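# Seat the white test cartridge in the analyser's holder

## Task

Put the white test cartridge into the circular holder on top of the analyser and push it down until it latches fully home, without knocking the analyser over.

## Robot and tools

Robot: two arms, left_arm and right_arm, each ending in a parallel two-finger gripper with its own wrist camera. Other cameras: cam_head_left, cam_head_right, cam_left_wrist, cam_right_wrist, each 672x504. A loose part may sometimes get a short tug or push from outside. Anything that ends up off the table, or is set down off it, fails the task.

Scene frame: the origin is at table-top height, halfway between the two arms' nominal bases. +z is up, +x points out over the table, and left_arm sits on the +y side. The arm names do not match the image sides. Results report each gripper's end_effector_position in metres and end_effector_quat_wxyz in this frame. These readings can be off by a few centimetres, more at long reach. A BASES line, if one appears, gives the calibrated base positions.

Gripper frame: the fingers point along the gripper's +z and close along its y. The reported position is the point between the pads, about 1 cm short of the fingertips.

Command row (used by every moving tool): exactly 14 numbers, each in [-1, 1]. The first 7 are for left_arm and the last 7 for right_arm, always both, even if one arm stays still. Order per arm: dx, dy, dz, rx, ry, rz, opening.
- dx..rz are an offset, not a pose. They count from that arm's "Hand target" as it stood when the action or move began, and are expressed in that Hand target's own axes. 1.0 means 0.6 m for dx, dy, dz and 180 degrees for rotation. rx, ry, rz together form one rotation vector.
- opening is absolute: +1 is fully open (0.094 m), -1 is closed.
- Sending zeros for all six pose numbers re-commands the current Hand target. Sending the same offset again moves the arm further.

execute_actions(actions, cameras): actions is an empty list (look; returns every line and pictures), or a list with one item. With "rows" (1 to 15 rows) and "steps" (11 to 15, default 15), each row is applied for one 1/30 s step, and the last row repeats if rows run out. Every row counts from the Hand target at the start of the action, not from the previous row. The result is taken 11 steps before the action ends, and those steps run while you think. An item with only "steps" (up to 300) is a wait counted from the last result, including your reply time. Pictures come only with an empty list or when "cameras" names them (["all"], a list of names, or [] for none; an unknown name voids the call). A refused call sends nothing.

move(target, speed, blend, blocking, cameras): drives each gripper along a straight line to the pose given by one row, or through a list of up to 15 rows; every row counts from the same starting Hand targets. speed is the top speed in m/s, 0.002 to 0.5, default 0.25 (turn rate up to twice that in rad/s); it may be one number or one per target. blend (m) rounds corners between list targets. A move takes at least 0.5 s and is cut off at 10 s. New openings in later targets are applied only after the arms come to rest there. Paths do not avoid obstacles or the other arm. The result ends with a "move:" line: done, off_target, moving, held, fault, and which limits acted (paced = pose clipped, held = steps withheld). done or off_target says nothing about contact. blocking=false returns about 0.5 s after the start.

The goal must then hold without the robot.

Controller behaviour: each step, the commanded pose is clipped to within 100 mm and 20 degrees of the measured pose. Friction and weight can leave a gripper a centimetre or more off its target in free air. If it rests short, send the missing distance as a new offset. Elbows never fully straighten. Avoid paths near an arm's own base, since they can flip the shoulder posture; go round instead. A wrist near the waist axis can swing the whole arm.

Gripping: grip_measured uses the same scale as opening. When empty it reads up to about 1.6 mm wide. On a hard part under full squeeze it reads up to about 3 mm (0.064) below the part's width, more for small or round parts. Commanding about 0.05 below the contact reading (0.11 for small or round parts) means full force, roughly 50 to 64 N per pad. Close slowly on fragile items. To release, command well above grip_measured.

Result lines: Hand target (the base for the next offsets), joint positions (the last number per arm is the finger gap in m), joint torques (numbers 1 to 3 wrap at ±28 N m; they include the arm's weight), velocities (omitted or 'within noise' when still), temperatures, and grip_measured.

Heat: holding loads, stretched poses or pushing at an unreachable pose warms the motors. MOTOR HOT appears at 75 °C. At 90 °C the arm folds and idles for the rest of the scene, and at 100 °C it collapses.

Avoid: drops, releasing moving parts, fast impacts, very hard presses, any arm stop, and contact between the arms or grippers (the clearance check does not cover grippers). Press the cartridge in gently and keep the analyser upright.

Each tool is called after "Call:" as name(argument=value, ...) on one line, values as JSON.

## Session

Call:
execute_actions(actions=[], cameras=["all"])

Scene clock: 0.00 s of 4720.00 s.
left_arm: end_effector_position=(+0.0590, +0.0952, +0.2688) grip_measured=+1.000 end_effector_quat_wxyz=(+0.045, +0.620, +0.706, -0.339) | right_arm: end_effector_position=(+0.3747, -0.2957, +0.1024) grip_measured=+1.000 end_effector_quat_wxyz=(+0.492, +0.449, +0.746, -0.006)
Joint positions: left_arm=[-0.834 1.118 1.24 -1.516 0.679 0.577 0.094] | right_arm=[0.558 1.598 0.669 0.011 0.863 1.313 0.094]
Joint velocities: within noise
Joint torques (N m): no reading
Motor temperatures (°C): left_arm=[25 26 22 23 24 25 21] | right_arm=[24 28 25 26 25 20 22]
Heat: left arm: 26 °C; right arm: 28 °C.
Hand target: left_arm +0.0578, +0.0933, +0.2744; +0.053, +0.622, +0.700, -0.347 | right_arm +0.3773, -0.2966, +0.1106; +0.501, +0.452, +0.738, -0.004

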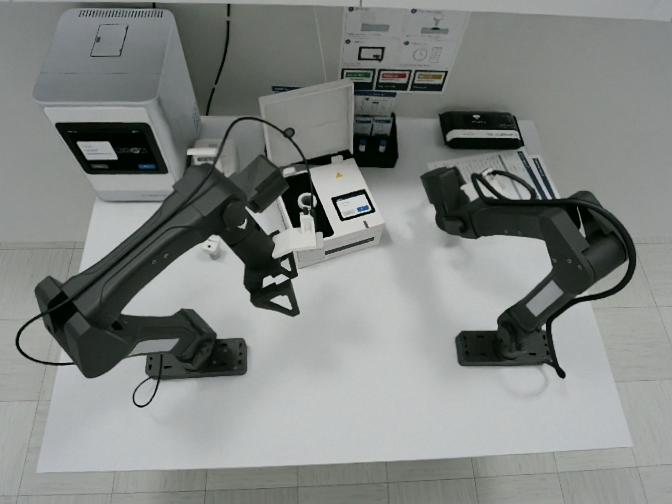

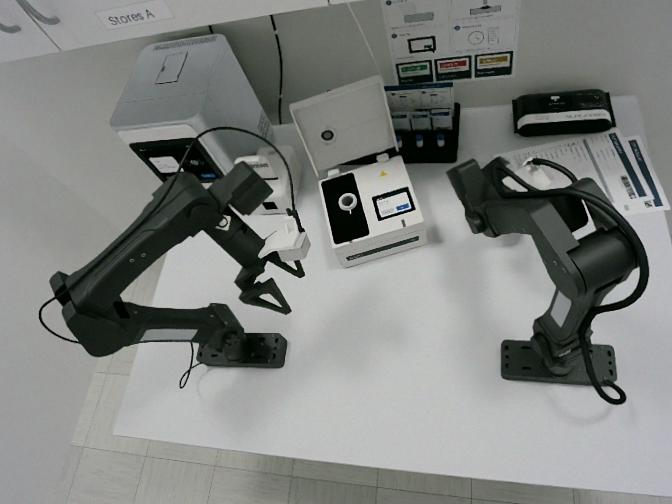

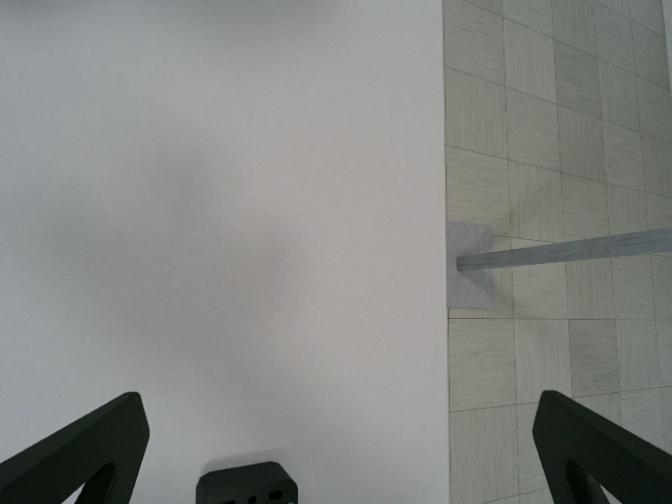

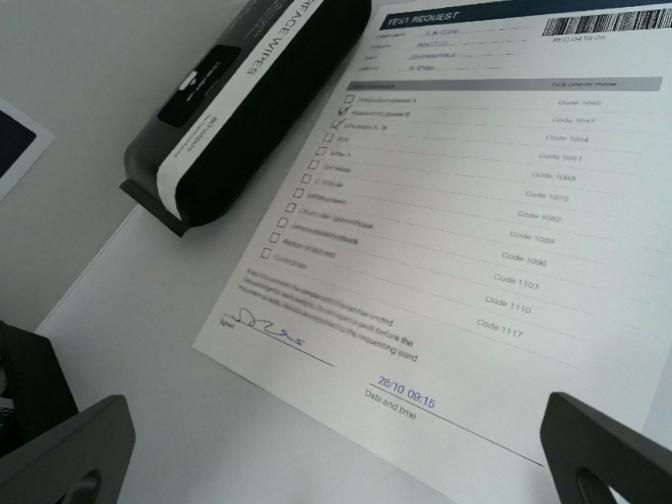

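Call:
zoom_image(camera="cam_head_left", region=[170, 120, 390, 285])

Call:
zoom_image(camera="cam_head_right", region=[225, 130, 445, 295])

Scaled by 2.291.

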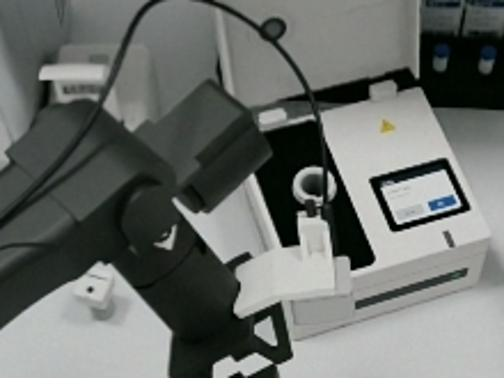

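Scaled by 2.291.

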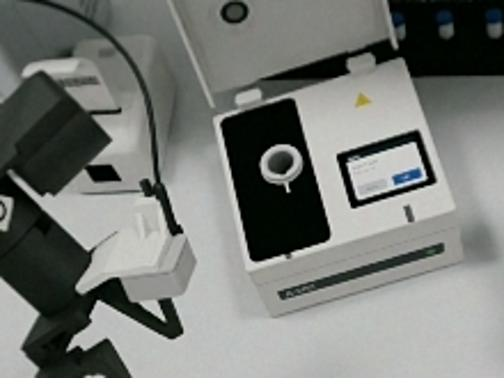

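Call:
move(target=[0.2583,0.3030,-0.3327,-0.2460,0.0376,-0.4408,1,0,0,0,0,0,0,1], speed=0.3, cameras=["cam_left_wrist"])

Scene clock: 7.37 s of 4720.00 s.
left_arm: end_effector_position=(+0.2547, +0.3266, +0.2596) grip_measured=+1.000 end_effector_quat_wxyz=(+0.081, +0.009, +0.997, +0.006) | right_arm: end_effector_position=(+0.3747, -0.2957, +0.1024) grip_measured=+1.000 end_effector_quat_wxyz=(+0.492, +0.449, +0.746, -0.006)
Joint positions: left_arm=[0.084 1.372 1.531 -1.567 0.008 0.132 0.094] | right_arm=[0.558 1.598 0.669 0.011 0.863 1.313 0.094]
Joint torques (N m): left_arm=[0.55 -3.45 8.38 0.52 -0.07 -0.11] | right_arm=[-0.03 -7.65 5.26 0.95 0.52 -0.05]
Hand target: left_arm +0.2602, +0.3298, +0.2702; +0.001, +0.001, +1.000, +0.000 | right_arm +0.3773, -0.2966, +0.1106; +0.501, +0.452, +0.738, -0.004
Off the commanded pose: left_arm 0.012 m, 9 deg | right_arm 0.009 m, 1 deg.
joint sent to its limit (left arm) — joint 4 (wrist pitch), lower limit.
Kept back: nothing.
move: off_target (left_arm)
Images, in order: cam_left_wrist.

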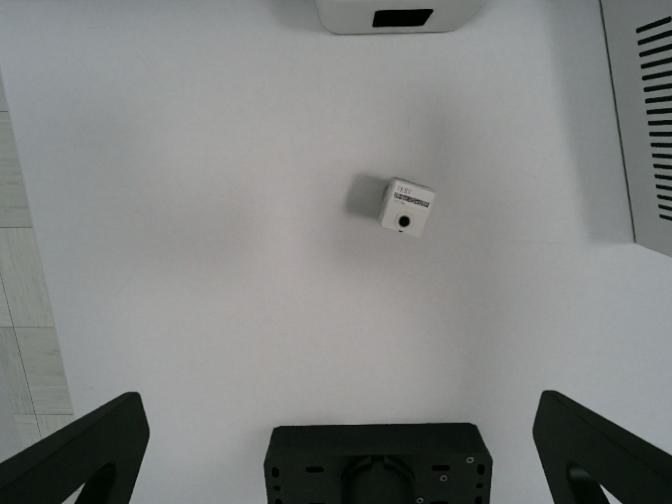

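Call:
zoom_image(camera="cam_left_wrist", region=[340, 160, 460, 250])

Scaled by 4.200.

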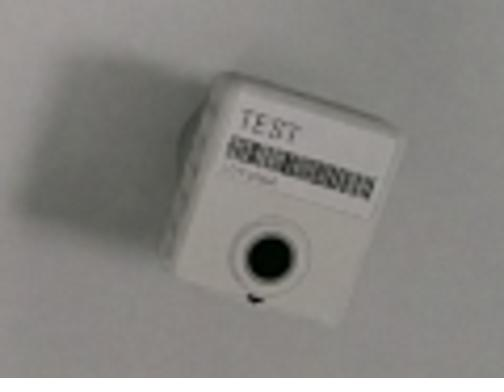

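Call:
move(target=[-0.0055,-0.0807,0.2167,0,0,0.5917,0.4,0,0,0,0,0,0,1], speed=0.3, cameras=["cam_left_wrist"])

Scene clock: 18.23 s of 4720.00 s.
left_arm: end_effector_position=(+0.2664, +0.2828, +0.1457) grip_measured=+0.402 end_effector_quat_wxyz=(+0.006, +0.797, +0.604, +0.007) | right_arm: end_effector_position=(+0.3747, -0.2957, +0.1024) grip_measured=+1.000 end_effector_quat_wxyz=(+0.492, +0.449, +0.746, -0.006)
Joint positions: left_arm=[-0.102 1.476 1.17 -1.247 -0.001 1.773 0.066] | right_arm=[0.558 1.598 0.669 0.011 0.863 1.313 0.094]
Joint torques (N m): left_arm=[-0.46 -4.34 4.36 0.32 -0.02 0.06] | right_arm=[0.01 -7.62 5.24 0.93 0.54 -0.04]
Hand target: left_arm +0.2635, +0.2815, +0.1401; +0.000, +0.802, +0.598, +0.000 | right_arm +0.3773, -0.2966, +0.1106; +0.501, +0.452, +0.738, -0.004
Off the commanded pose: left_arm 0.006 m, 1 deg | right_arm 0.009 m, 1 deg.
Kept back: nothing.
move: done
Images, in order: cam_left_wrist.

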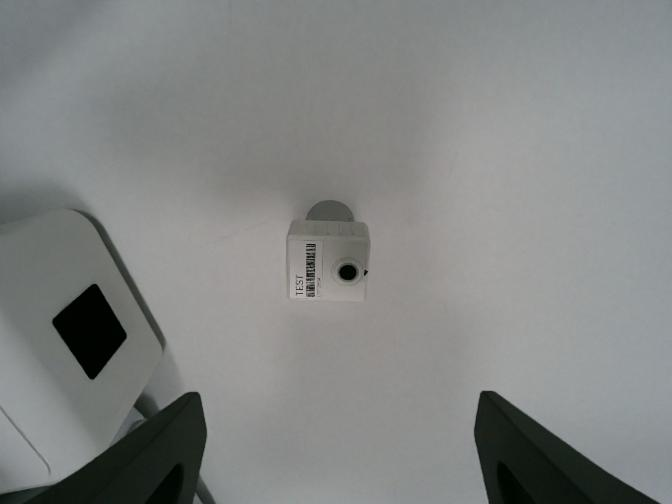

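Call:
move(target=[[0.0102,0.0085,0,0,0,0,0.4,0,0,0,0,0,0,1],[0.0102,0.0085,0.1518,0,0,0,0.4,0,0,0,0,0,0,1],[0.0102,0.0085,0.1518,0,0,0,-0.12,0,0,0,0,0,0,1],[0.0102,0.0085,0.1518,0,0,0,-0.24,0,0,0,0,0,0,1],[0.0102,0.0085,0.1518,0,0,0,-0.33,0,0,0,0,0,0,1],[0.0102,0.0085,0.1518,0,0,0,-0.8,0,0,0,0,0,0,1]], speed=[0.1,0.14,0.14,0.14,0.14,0.14], cameras=["cam_left_wrist"])

Scene clock: 26.17 s of 4720.00 s.
left_arm: end_effector_position=(+0.2744, +0.2841, +0.0537) grip_measured=-0.280 end_effector_quat_wxyz=(+0.005, +0.801, +0.598, +0.007) | right_arm: end_effector_position=(+0.3747, -0.2957, +0.1024) grip_measured=+1.000 end_effector_quat_wxyz=(+0.492, +0.449, +0.746, -0.006)
Joint positions: left_arm=[-0.096 1.6 0.91 -0.864 -0.001 1.795 0.034] | right_arm=[0.558 1.598 0.669 0.011 0.863 1.313 0.094]
Joint torques (N m): left_arm=[0.69 -5.04 4.12 0.3 0.01 0.07] | right_arm=[0.01 -7.69 5.3 0.94 0.53 -0.07]
Hand target: left_arm +0.2703, +0.2857, +0.0491; +0.001, +0.802, +0.598, +0.000 | right_arm +0.3773, -0.2966, +0.1106; +0.501, +0.452, +0.738, -0.004
Off the commanded pose: left_arm 0.006 m, 1 deg | right_arm 0.009 m, 1 deg.
Kept back: nothing.
move: done
Images, in order: cam_left_wrist.

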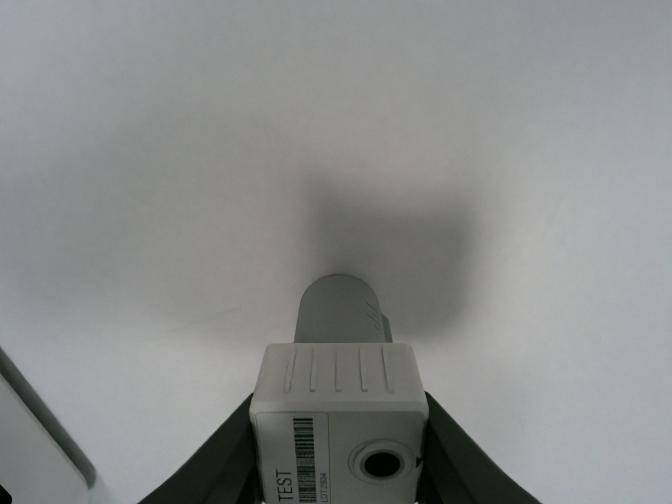

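Call:
move(target=[[0,0,-0.2583,0,0,0,-0.8,0,0,0,0,0,0,1],[-0.1872,0.2055,-0.2583,0,0,-0.1639,-0.8,0,0,0,0,0,0,1]], speed=[0.2,0.25], blend=[0.03,0], cameras=["cam_left_wrist"])

Scene clock: 30.30 s of 4720.00 s.
left_arm: end_effector_position=(+0.3527, +0.1458, +0.1986) grip_measured=-0.280 end_effector_quat_wxyz=(+0.000, +0.627, +0.779, +0.003) | right_arm: end_effector_position=(+0.3747, -0.2957, +0.1024) grip_measured=+1.000 end_effector_quat_wxyz=(+0.492, +0.449, +0.746, -0.006)
Joint positions: left_arm=[-0.465 1.976 1.962 -1.555 -0.005 0.923 0.034] | right_arm=[0.558 1.598 0.669 0.011 0.863 1.313 0.094]
Joint torques (N m): left_arm=[0.01 -8.76 8.18 0.11 0.05 -0.12] | right_arm=[0.03 -7.66 5.34 0.93 0.52 -0.06]
Hand target: left_arm +0.3562, +0.1430, +0.2042; +0.001, +0.623, +0.782, +0.000 | right_arm +0.3773, -0.2966, +0.1106; +0.501, +0.452, +0.738, -0.004
Off the commanded pose: left_arm 0.007 m, 1 deg | right_arm 0.009 m, 1 deg.
joint sent to its limit (left arm) — joint 4 (wrist pitch), lower limit.
Kept back: nothing.
move: done
Images, in order: cam_left_wrist.

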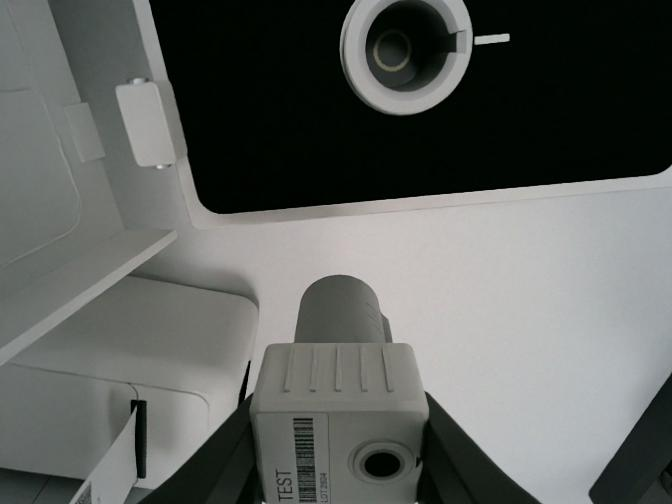

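Call:
zoom_image(camera="cam_left_wrist", region=[330, 0, 520, 130])

Scaled by 2.653.

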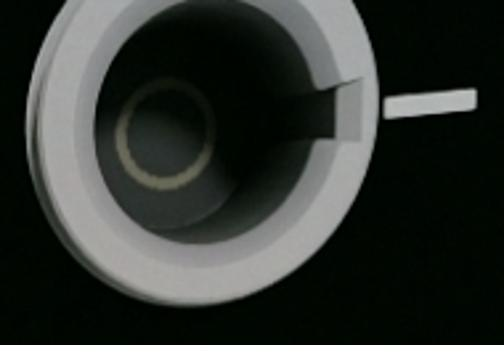

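Call:
move(target=[-0.1292,-0.0370,0.0310,0,0,-0.0289,-0.8,0,0,0,0,0,0,1], speed=0.2, cameras=["cam_left_wrist"])

Scene clock: 37.33 s of 4720.00 s.
left_arm: end_effector_position=(+0.3463, +0.0643, +0.1802) grip_measured=-0.280 end_effector_quat_wxyz=(-0.001, +0.594, +0.805, +0.002) | right_arm: end_effector_position=(+0.3747, -0.2957, +0.1024) grip_measured=+1.000 end_effector_quat_wxyz=(+0.492, +0.449, +0.746, -0.006)
Joint positions: left_arm=[-0.654 2.132 2.12 -1.561 -0.004 0.649 0.034] | right_arm=[0.558 1.598 0.669 0.011 0.863 1.313 0.094]
Joint torques (N m): left_arm=[0.61 -10.15 8.16 0.17 0.02 -0.14] | right_arm=[-0.01 -7.65 5.31 0.94 0.52 -0.05]
Hand target: left_arm +0.3518, +0.0624, +0.1856; +0.000, +0.587, +0.810, +0.000 | right_arm +0.3773, -0.2966, +0.1106; +0.501, +0.452, +0.738, -0.004
Off the commanded pose: left_arm 0.008 m, 1 deg | right_arm 0.009 m, 1 deg.
joint sent to its limit (left arm) — joint 4 (wrist pitch), lower limit.
Kept back: nothing.
move: done
Images, in order: cam_left_wrist.

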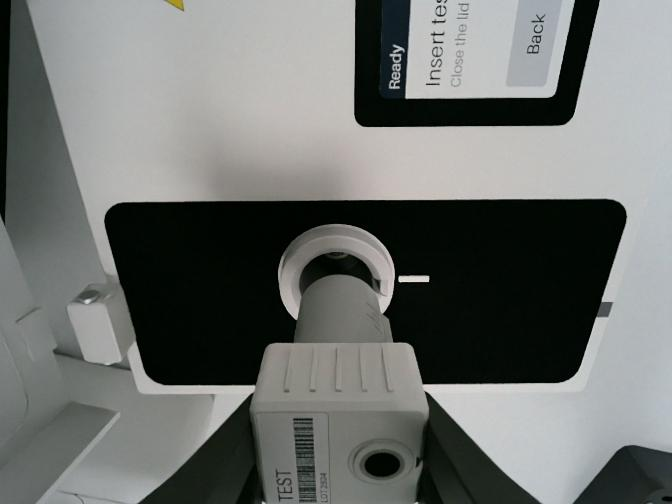

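Call:
zoom_image(camera="cam_left_wrist", region=[260, 210, 440, 350])

Scaled by 2.800.

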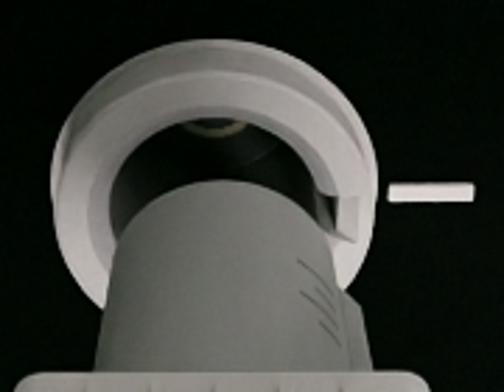

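Call:
zoom_image(camera="cam_left_wrist", region=[300, 215, 384, 285])

Scaled by 6.000.

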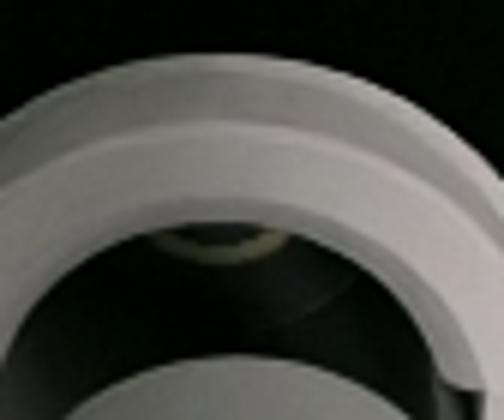

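Call:
move(target=[-0.0017,0.0015,0.0593,0,0,0,-0.8,0,0,0,0,0,0,1], speed=0.06, cameras=[])

Scene clock: 41.87 s of 4720.00 s.
left_arm: end_effector_position=(+0.3481, +0.0637, +0.1559) grip_measured=-0.280 end_effector_quat_wxyz=(-0.006, +0.592, +0.806, +0.003) | right_arm: end_effector_position=(+0.3747, -0.2957, +0.1024) grip_measured=+1.000 end_effector_quat_wxyz=(+0.492, +0.449, +0.746, -0.006)
Joint positions: left_arm=[-0.653 2.132 2.022 -1.473 -0.006 0.646 0.034] | right_arm=[0.558 1.598 0.669 0.011 0.863 1.313 0.094]
Joint torques (N m): left_arm=[0.59 -10.45 4.41 0.52 0.05 -0.11] | right_arm=[-0.02 -7.64 5.29 0.92 0.52 -0.04]
Hand target: left_arm +0.3531, +0.0618, +0.1501; +0.000, +0.587, +0.810, +0.000 | right_arm +0.3773, -0.2966, +0.1106; +0.501, +0.452, +0.738, -0.004
Off the commanded pose: left_arm 0.008 m, 1 deg | right_arm 0.009 m, 1 deg.
Kept back: nothing.
move: done

Call:
move(target=[0,0,0.0917,0,0,0,-0.8,0,0,0,0,0,0,1], speed=0.08, cameras=["cam_left_wrist"])

Scene clock: 43.40 s of 4720.00 s.
left_arm: end_effector_position=(+0.3475, +0.0649, +0.1285) grip_measured=-0.280 end_effector_quat_wxyz=(+0.010, +0.591, +0.806, +0.002) | right_arm: end_effector_position=(+0.3747, -0.2957, +0.1024) grip_measured=+1.000 end_effector_quat_wxyz=(+0.492, +0.449, +0.746, -0.006)
Joint positions: left_arm=[-0.651 2.081 1.835 -1.304 -0.004 0.646 0.034] | right_arm=[0.558 1.598 0.669 0.011 0.863 1.313 0.094]
Joint torques (N m): left_arm=[0.38 -6.48 1.5 1.05 0.03 -0.11] | right_arm=[-0.01 -7.65 5.27 0.93 0.52 -0.06]
Hand target: left_arm +0.3532, +0.0618, +0.0951; +0.001, +0.587, +0.810, +0.000 | right_arm +0.3773, -0.2966, +0.1106; +0.501, +0.452, +0.738, -0.004
Off the commanded pose: left_arm 0.034 m, 1 deg | right_arm 0.009 m, 1 deg.
Kept back: nothing.
move: off_target (left_arm)
Images, in order: cam_left_wrist.

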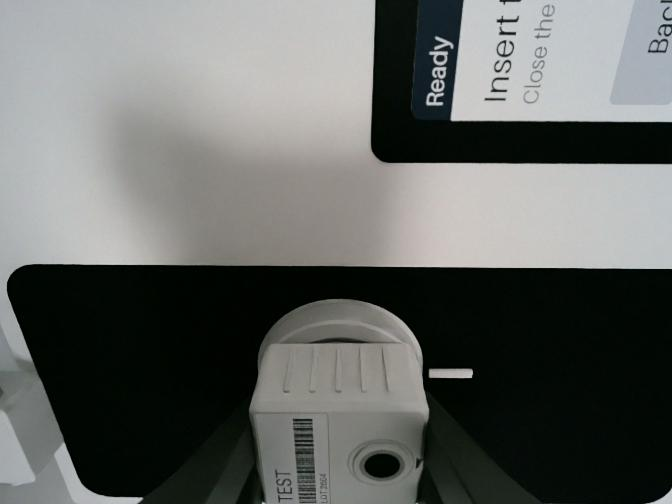

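Call:
move(target=[[0,0,0.1000,0,0,0,-0.9,0,0,0,0,0,0,1],[0,0,0.1000,0,0,-0.0194,-0.9,0,0,0,0,0,0,1],[0,0,0.1000,0,0,0.0194,-0.9,0,0,0,0,0,0,1],[0,0,0.1000,0,0,0,-0.9,0,0,0,0,0,0,1]], speed=0.12, cameras=["cam_left_wrist"])

Call:
zoom_image(camera="cam_left_wrist", region=[240, 280, 450, 430])

Scene clock: 46.60 s of 4720.00 s.
left_arm: end_effector_position=(+0.3461, +0.0656, +0.1220) grip_measured=-0.280 end_effector_quat_wxyz=(+0.052, +0.589, +0.807, -0.005) | right_arm: end_effector_position=(+0.3747, -0.2957, +0.1024) grip_measured=+1.000 end_effector_quat_wxyz=(+0.492, +0.449, +0.746, -0.006)
Joint positions: left_arm=[-0.645 1.991 1.672 -1.148 0.011 0.647 0.034] | right_arm=[0.558 1.598 0.669 0.011 0.863 1.313 0.094]
Joint torques (N m): left_arm=[-0.18 2.41 -2.17 1.76 -0.13 -0.12] | right_arm=[0.05 -7.64 5.23 0.93 0.52 -0.05]
Hand target: left_arm +0.3531, +0.0618, +0.0350; +0.000, +0.587, +0.810, +0.000 | right_arm +0.3773, -0.2966, +0.1106; +0.501, +0.452, +0.738, -0.004
Off the commanded pose: left_arm 0.087 m, 6 deg | right_arm 0.009 m, 1 deg.
Kept back: nothing.
move: off_target (left_arm)
Images, in order: cam_left_wrist.

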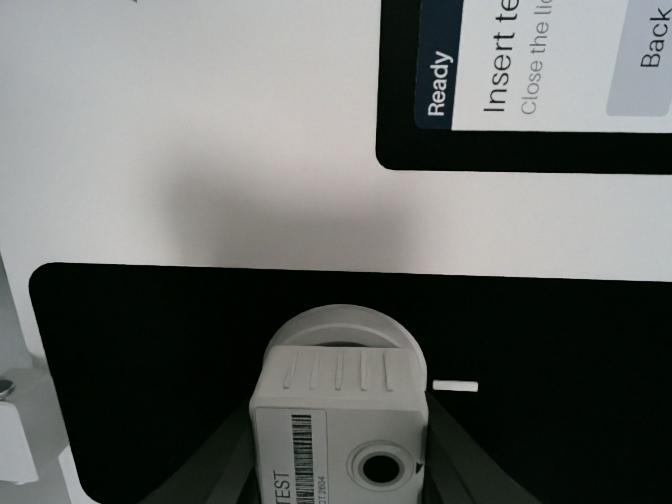

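Scaled by 2.400.

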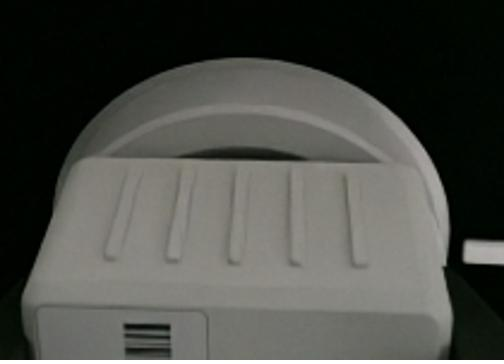

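Call:
move(target=[[0,0,-0.1467,0,0,0,-0.9,0,0,0,0,0,0,1],[0,0,-0.2000,0,0,0,-0.9,0,0,0,0,0,0,1]], speed=0.12, cameras=[])

Scene clock: 49.67 s of 4720.00 s.
left_arm: end_effector_position=(+0.3488, +0.0660, +0.1314) grip_measured=-0.280 end_effector_quat_wxyz=(-0.019, +0.589, +0.808, +0.001) | right_arm: end_effector_position=(+0.3747, -0.2957, +0.1024) grip_measured=+1.000 end_effector_quat_wxyz=(+0.492, +0.449, +0.746, -0.006)
Joint positions: left_arm=[-0.647 2.148 1.951 -1.411 -0.003 0.645 0.034] | right_arm=[0.558 1.598 0.669 0.011 0.863 1.313 0.094]
Joint torques (N m): left_arm=[-0.02 -12.6 11.06 -0.27 0.02 -0.1] | right_arm=[-0.02 -7.62 5.26 0.94 0.53 -0.04]
Hand target: left_arm +0.3531, +0.0618, +0.1550; +0.000, +0.587, +0.810, +0.000 | right_arm +0.3773, -0.2966, +0.1106; +0.501, +0.452, +0.738, -0.004
Off the commanded pose: left_arm 0.024 m, 2 deg | right_arm 0.009 m, 1 deg.
Kept back: nothing.
move: off_target (left_arm)

Call:
execute_actions(actions=[{"steps": 1}], cameras=["cam_left_wrist"])

Call:
zoom_image(camera="cam_left_wrist", region=[240, 280, 450, 430])

Scene clock: 52.07 s of 4720.00 s.
left_arm: end_effector_position=(+0.3488, +0.0659, +0.1315) grip_measured=-0.280 end_effector_quat_wxyz=(-0.019, +0.589, +0.808, +0.001) | right_arm: end_effector_position=(+0.3747, -0.2957, +0.1024) grip_measured=+1.000 end_effector_quat_wxyz=(+0.492, +0.449, +0.746, -0.006)
Joint positions: left_arm=[-0.647 2.149 1.951 -1.411 -0.003 0.645 0.034] | right_arm=[0.558 1.598 0.669 0.011 0.863 1.313 0.094]
Joint torques (N m): left_arm=[-0.01 -12.57 11.06 -0.26 0.02 -0.11] | right_arm=[-0.01 -7.66 5.31 0.94 0.52 -0.05]
Hand target: left_arm +0.3531, +0.0618, +0.1550; +0.001, +0.587, +0.810, +0.000 | right_arm +0.3773, -0.2966, +0.1106; +0.501, +0.452, +0.738, -0.004
Off the commanded pose: left_arm 0.024 m, 2 deg | right_arm 0.009 m, 1 deg.
Steps of this call (1-72: nothing new was sent). Readings (end_effector_position of left_arm | right_arm):
1: (+0.3488, +0.0659, +0.1315) | (+0.3747, -0.2957, +0.1024)
2: (+0.3487, +0.0660, +0.1314) | (+0.3747, -0.2957, +0.1024)
4: (+0.3487, +0.0660, +0.1314) | (+0.3747, -0.2957, +0.1024)
8: (+0.3487, +0.0660, +0.1314) | (+0.3747, -0.2957, +0.1024)
72: the state above
Images, in order: cam_left_wrist.

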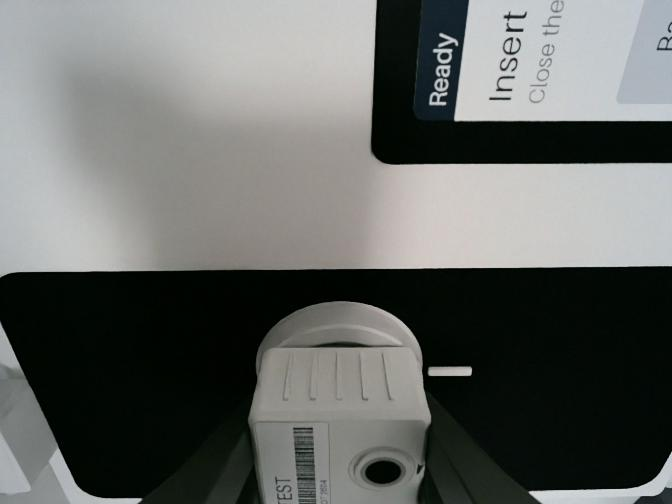

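Scaled by 2.400.

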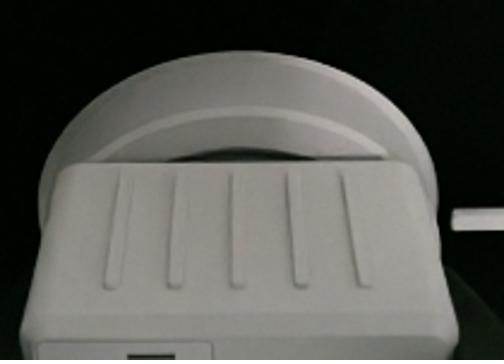

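Call:
move(target=[0,0,-0.0417,0,0,0,-0.9,0,0,0,0,0,0,1], speed=0.06, cameras=[])

Scene clock: 56.63 s of 4720.00 s.
left_arm: end_effector_position=(+0.3504, +0.0634, +0.1368) grip_measured=-0.280 end_effector_quat_wxyz=(-0.031, +0.591, +0.806, +0.002) | right_arm: end_effector_position=(+0.3747, -0.2957, +0.1024) grip_measured=+1.000 end_effector_quat_wxyz=(+0.492, +0.449, +0.746, -0.006)
Joint positions: left_arm=[-0.651 2.192 2.039 -1.48 -0.005 0.645 0.034] | right_arm=[0.558 1.598 0.669 0.011 0.863 1.313 0.094]
Joint torques (N m): left_arm=[0.34 -15.86 13.04 -0.58 0.05 -0.11] | right_arm=[0.01 -7.65 5.26 0.94 0.53 -0.06]
Motor temperatures (°C): left_arm=[25 31 26 24 24 25 23] | right_arm=[24 30 25 28 25 20 22]
Heat: left arm: 31 °C; right arm: 30 °C.
Hand target: left_arm +0.3530, +0.0618, +0.1800; +0.000, +0.587, +0.810, +0.000 | right_arm +0.3773, -0.2966, +0.1106; +0.501, +0.452, +0.738, -0.004
Off the commanded pose: left_arm 0.043 m, 4 deg | right_arm 0.009 m, 1 deg.
Kept back: nothing.
move: off_target (left_arm)

Call:
execute_actions(actions=[{"steps": 1}], cameras=["cam_left_wrist"])

Call:
zoom_image(camera="cam_left_wrist", region=[240, 280, 450, 430])

Scene clock: 57.33 s of 4720.00 s.
left_arm: end_effector_position=(+0.3504, +0.0634, +0.1369) grip_measured=-0.280 end_effector_quat_wxyz=(-0.031, +0.591, +0.806, +0.002) | right_arm: end_effector_position=(+0.3747, -0.2957, +0.1024) grip_measured=+1.000 end_effector_quat_wxyz=(+0.492, +0.449, +0.746, -0.006)
Joint positions: left_arm=[-0.651 2.192 2.041 -1.481 -0.005 0.645 0.034] | right_arm=[0.558 1.598 0.669 0.011 0.863 1.313 0.094]
Joint torques (N m): left_arm=[0.32 -15.83 13.05 -0.6 0.04 -0.11] | right_arm=[-0.01 -7.62 5.24 0.93 0.53 -0.05]
Hand target: left_arm +0.3530, +0.0618, +0.1799; +0.000, +0.587, +0.810, +0.000 | right_arm +0.3773, -0.2966, +0.1106; +0.501, +0.452, +0.738, -0.004
Off the commanded pose: left_arm 0.043 m, 4 deg | right_arm 0.009 m, 1 deg.
Steps of this call (1-21: nothing new was sent). Readings (end_effector_position of left_arm | right_arm):
1: (+0.3504, +0.0634, +0.1370) | (+0.3747, -0.2957, +0.1024)
2: (+0.3504, +0.0634, +0.1370) | (+0.3747, -0.2957, +0.1024)
4: (+0.3505, +0.0633, +0.1371) | (+0.3747, -0.2957, +0.1024)
8: (+0.3504, +0.0634, +0.1369) | (+0.3747, -0.2957, +0.1024)
21: the state above
Images, in order: cam_left_wrist.

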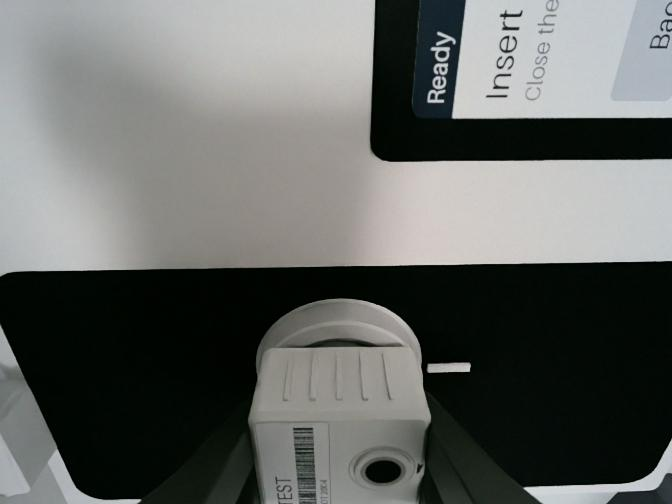

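Scaled by 2.400.

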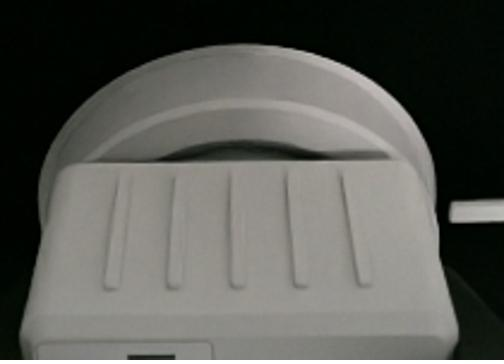

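Call:
move(target=[[0,0,0.2417,0,0,0,-0.9,0,0,0,0,0,0,1],[0,0,0.2417,0,0,-0.0194,-0.9,0,0,0,0,0,0,1],[0,0,0.2417,0,0,0.0194,-0.9,0,0,0,0,0,0,1],[0,0,0.2417,0,0,0,-0.9,0,0,0,0,0,0,1],[0,0,0.0950,0,0,0,-0.9,0,0,0,0,0,0,1]], speed=[0.15,0.12,0.12,0.12,0.12], cameras=["cam_left_wrist"])

Call:
zoom_image(camera="cam_left_wrist", region=[240, 280, 450, 430])

Scene clock: 62.40 s of 4720.00 s.
left_arm: end_effector_position=(+0.3489, +0.0646, +0.1279) grip_measured=-0.280 end_effector_quat_wxyz=(+0.005, +0.592, +0.806, -0.001) | right_arm: end_effector_position=(+0.3747, -0.2957, +0.1024) grip_measured=+1.000 end_effector_quat_wxyz=(+0.492, +0.449, +0.746, -0.006)
Joint positions: left_arm=[-0.647 2.099 1.861 -1.323 0.003 0.65 0.034] | right_arm=[0.558 1.598 0.669 0.011 0.863 1.313 0.094]
Joint torques (N m): left_arm=[-0.08 -8.23 7.76 0.2 -0.05 -0.16] | right_arm=[0.02 -7.64 5.27 0.94 0.53 -0.05]
Hand target: left_arm +0.3530, +0.0617, +0.1231; +0.000, +0.587, +0.810, +0.000 | right_arm +0.3773, -0.2966, +0.1106; +0.501, +0.452, +0.738, -0.004
Off the commanded pose: left_arm 0.007 m, 1 deg | right_arm 0.009 m, 1 deg.
Kept back: nothing.
move: done
Images, in order: cam_left_wrist.

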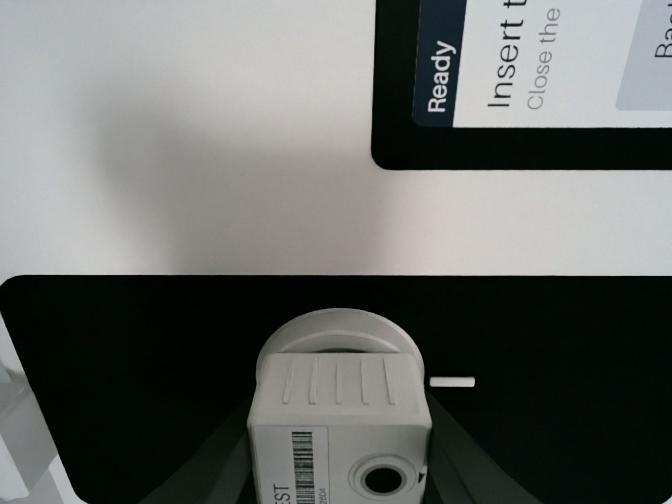

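Scaled by 2.400.

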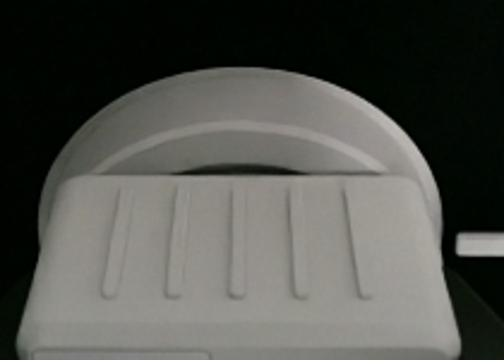

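Call:
move(target=[[0,0,0,0,0,0,0.2,0,0,0,0,0,0,1],[0,0,-0.13,0,0,0,0.2,0,0,0,0,0,0,1]], speed=0.12, cameras=["cam_left_wrist"])

Call:
zoom_image(camera="cam_left_wrist", region=[240, 220, 440, 370])

Scene clock: 65.77 s of 4720.00 s.
left_arm: end_effector_position=(+0.3509, +0.0635, +0.1859) grip_measured=+0.198 end_effector_quat_wxyz=(+0.012, +0.590, +0.807, +0.000) | right_arm: end_effector_position=(+0.3747, -0.2957, +0.1024) grip_measured=+1.000 end_effector_quat_wxyz=(+0.492, +0.449, +0.746, -0.006)
Joint positions: left_arm=[-0.647 2.128 2.137 -1.556 0.001 0.646 0.056] | right_arm=[0.558 1.598 0.669 0.011 0.863 1.313 0.094]
Joint torques (N m): left_arm=[-0.05 -12.49 7.84 0.19 -0.03 -0.11] | right_arm=[0.01 -7.62 5.24 0.94 0.53 -0.05]
Hand target: left_arm +0.3530, +0.0617, +0.2010; +0.000, +0.587, +0.810, +0.000 | right_arm +0.3773, -0.2966, +0.1106; +0.501, +0.452, +0.738, -0.004
Off the commanded pose: left_arm 0.015 m, 1 deg | right_arm 0.009 m, 1 deg.
joint sent to its limit (left arm) — joint 4 (wrist pitch), lower limit.
Kept back: nothing.
move: off_target (left_arm)
Images, in order: cam_left_wrist.

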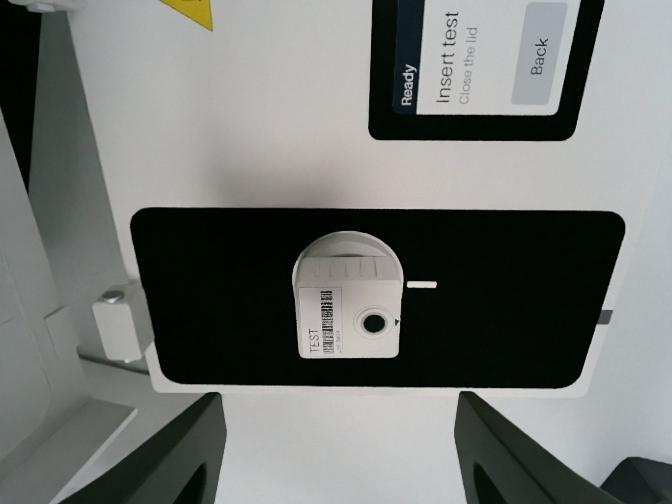

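Scaled by 2.520.

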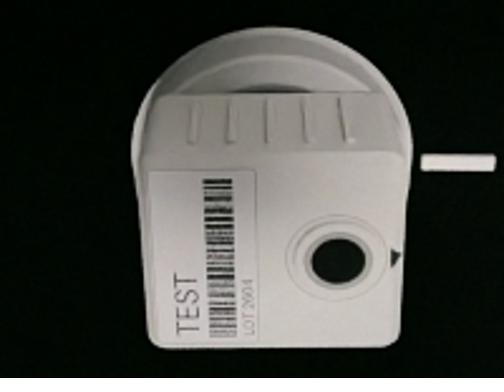

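Call:
finished_scene(scene=2)

The scene is finished: the task was done.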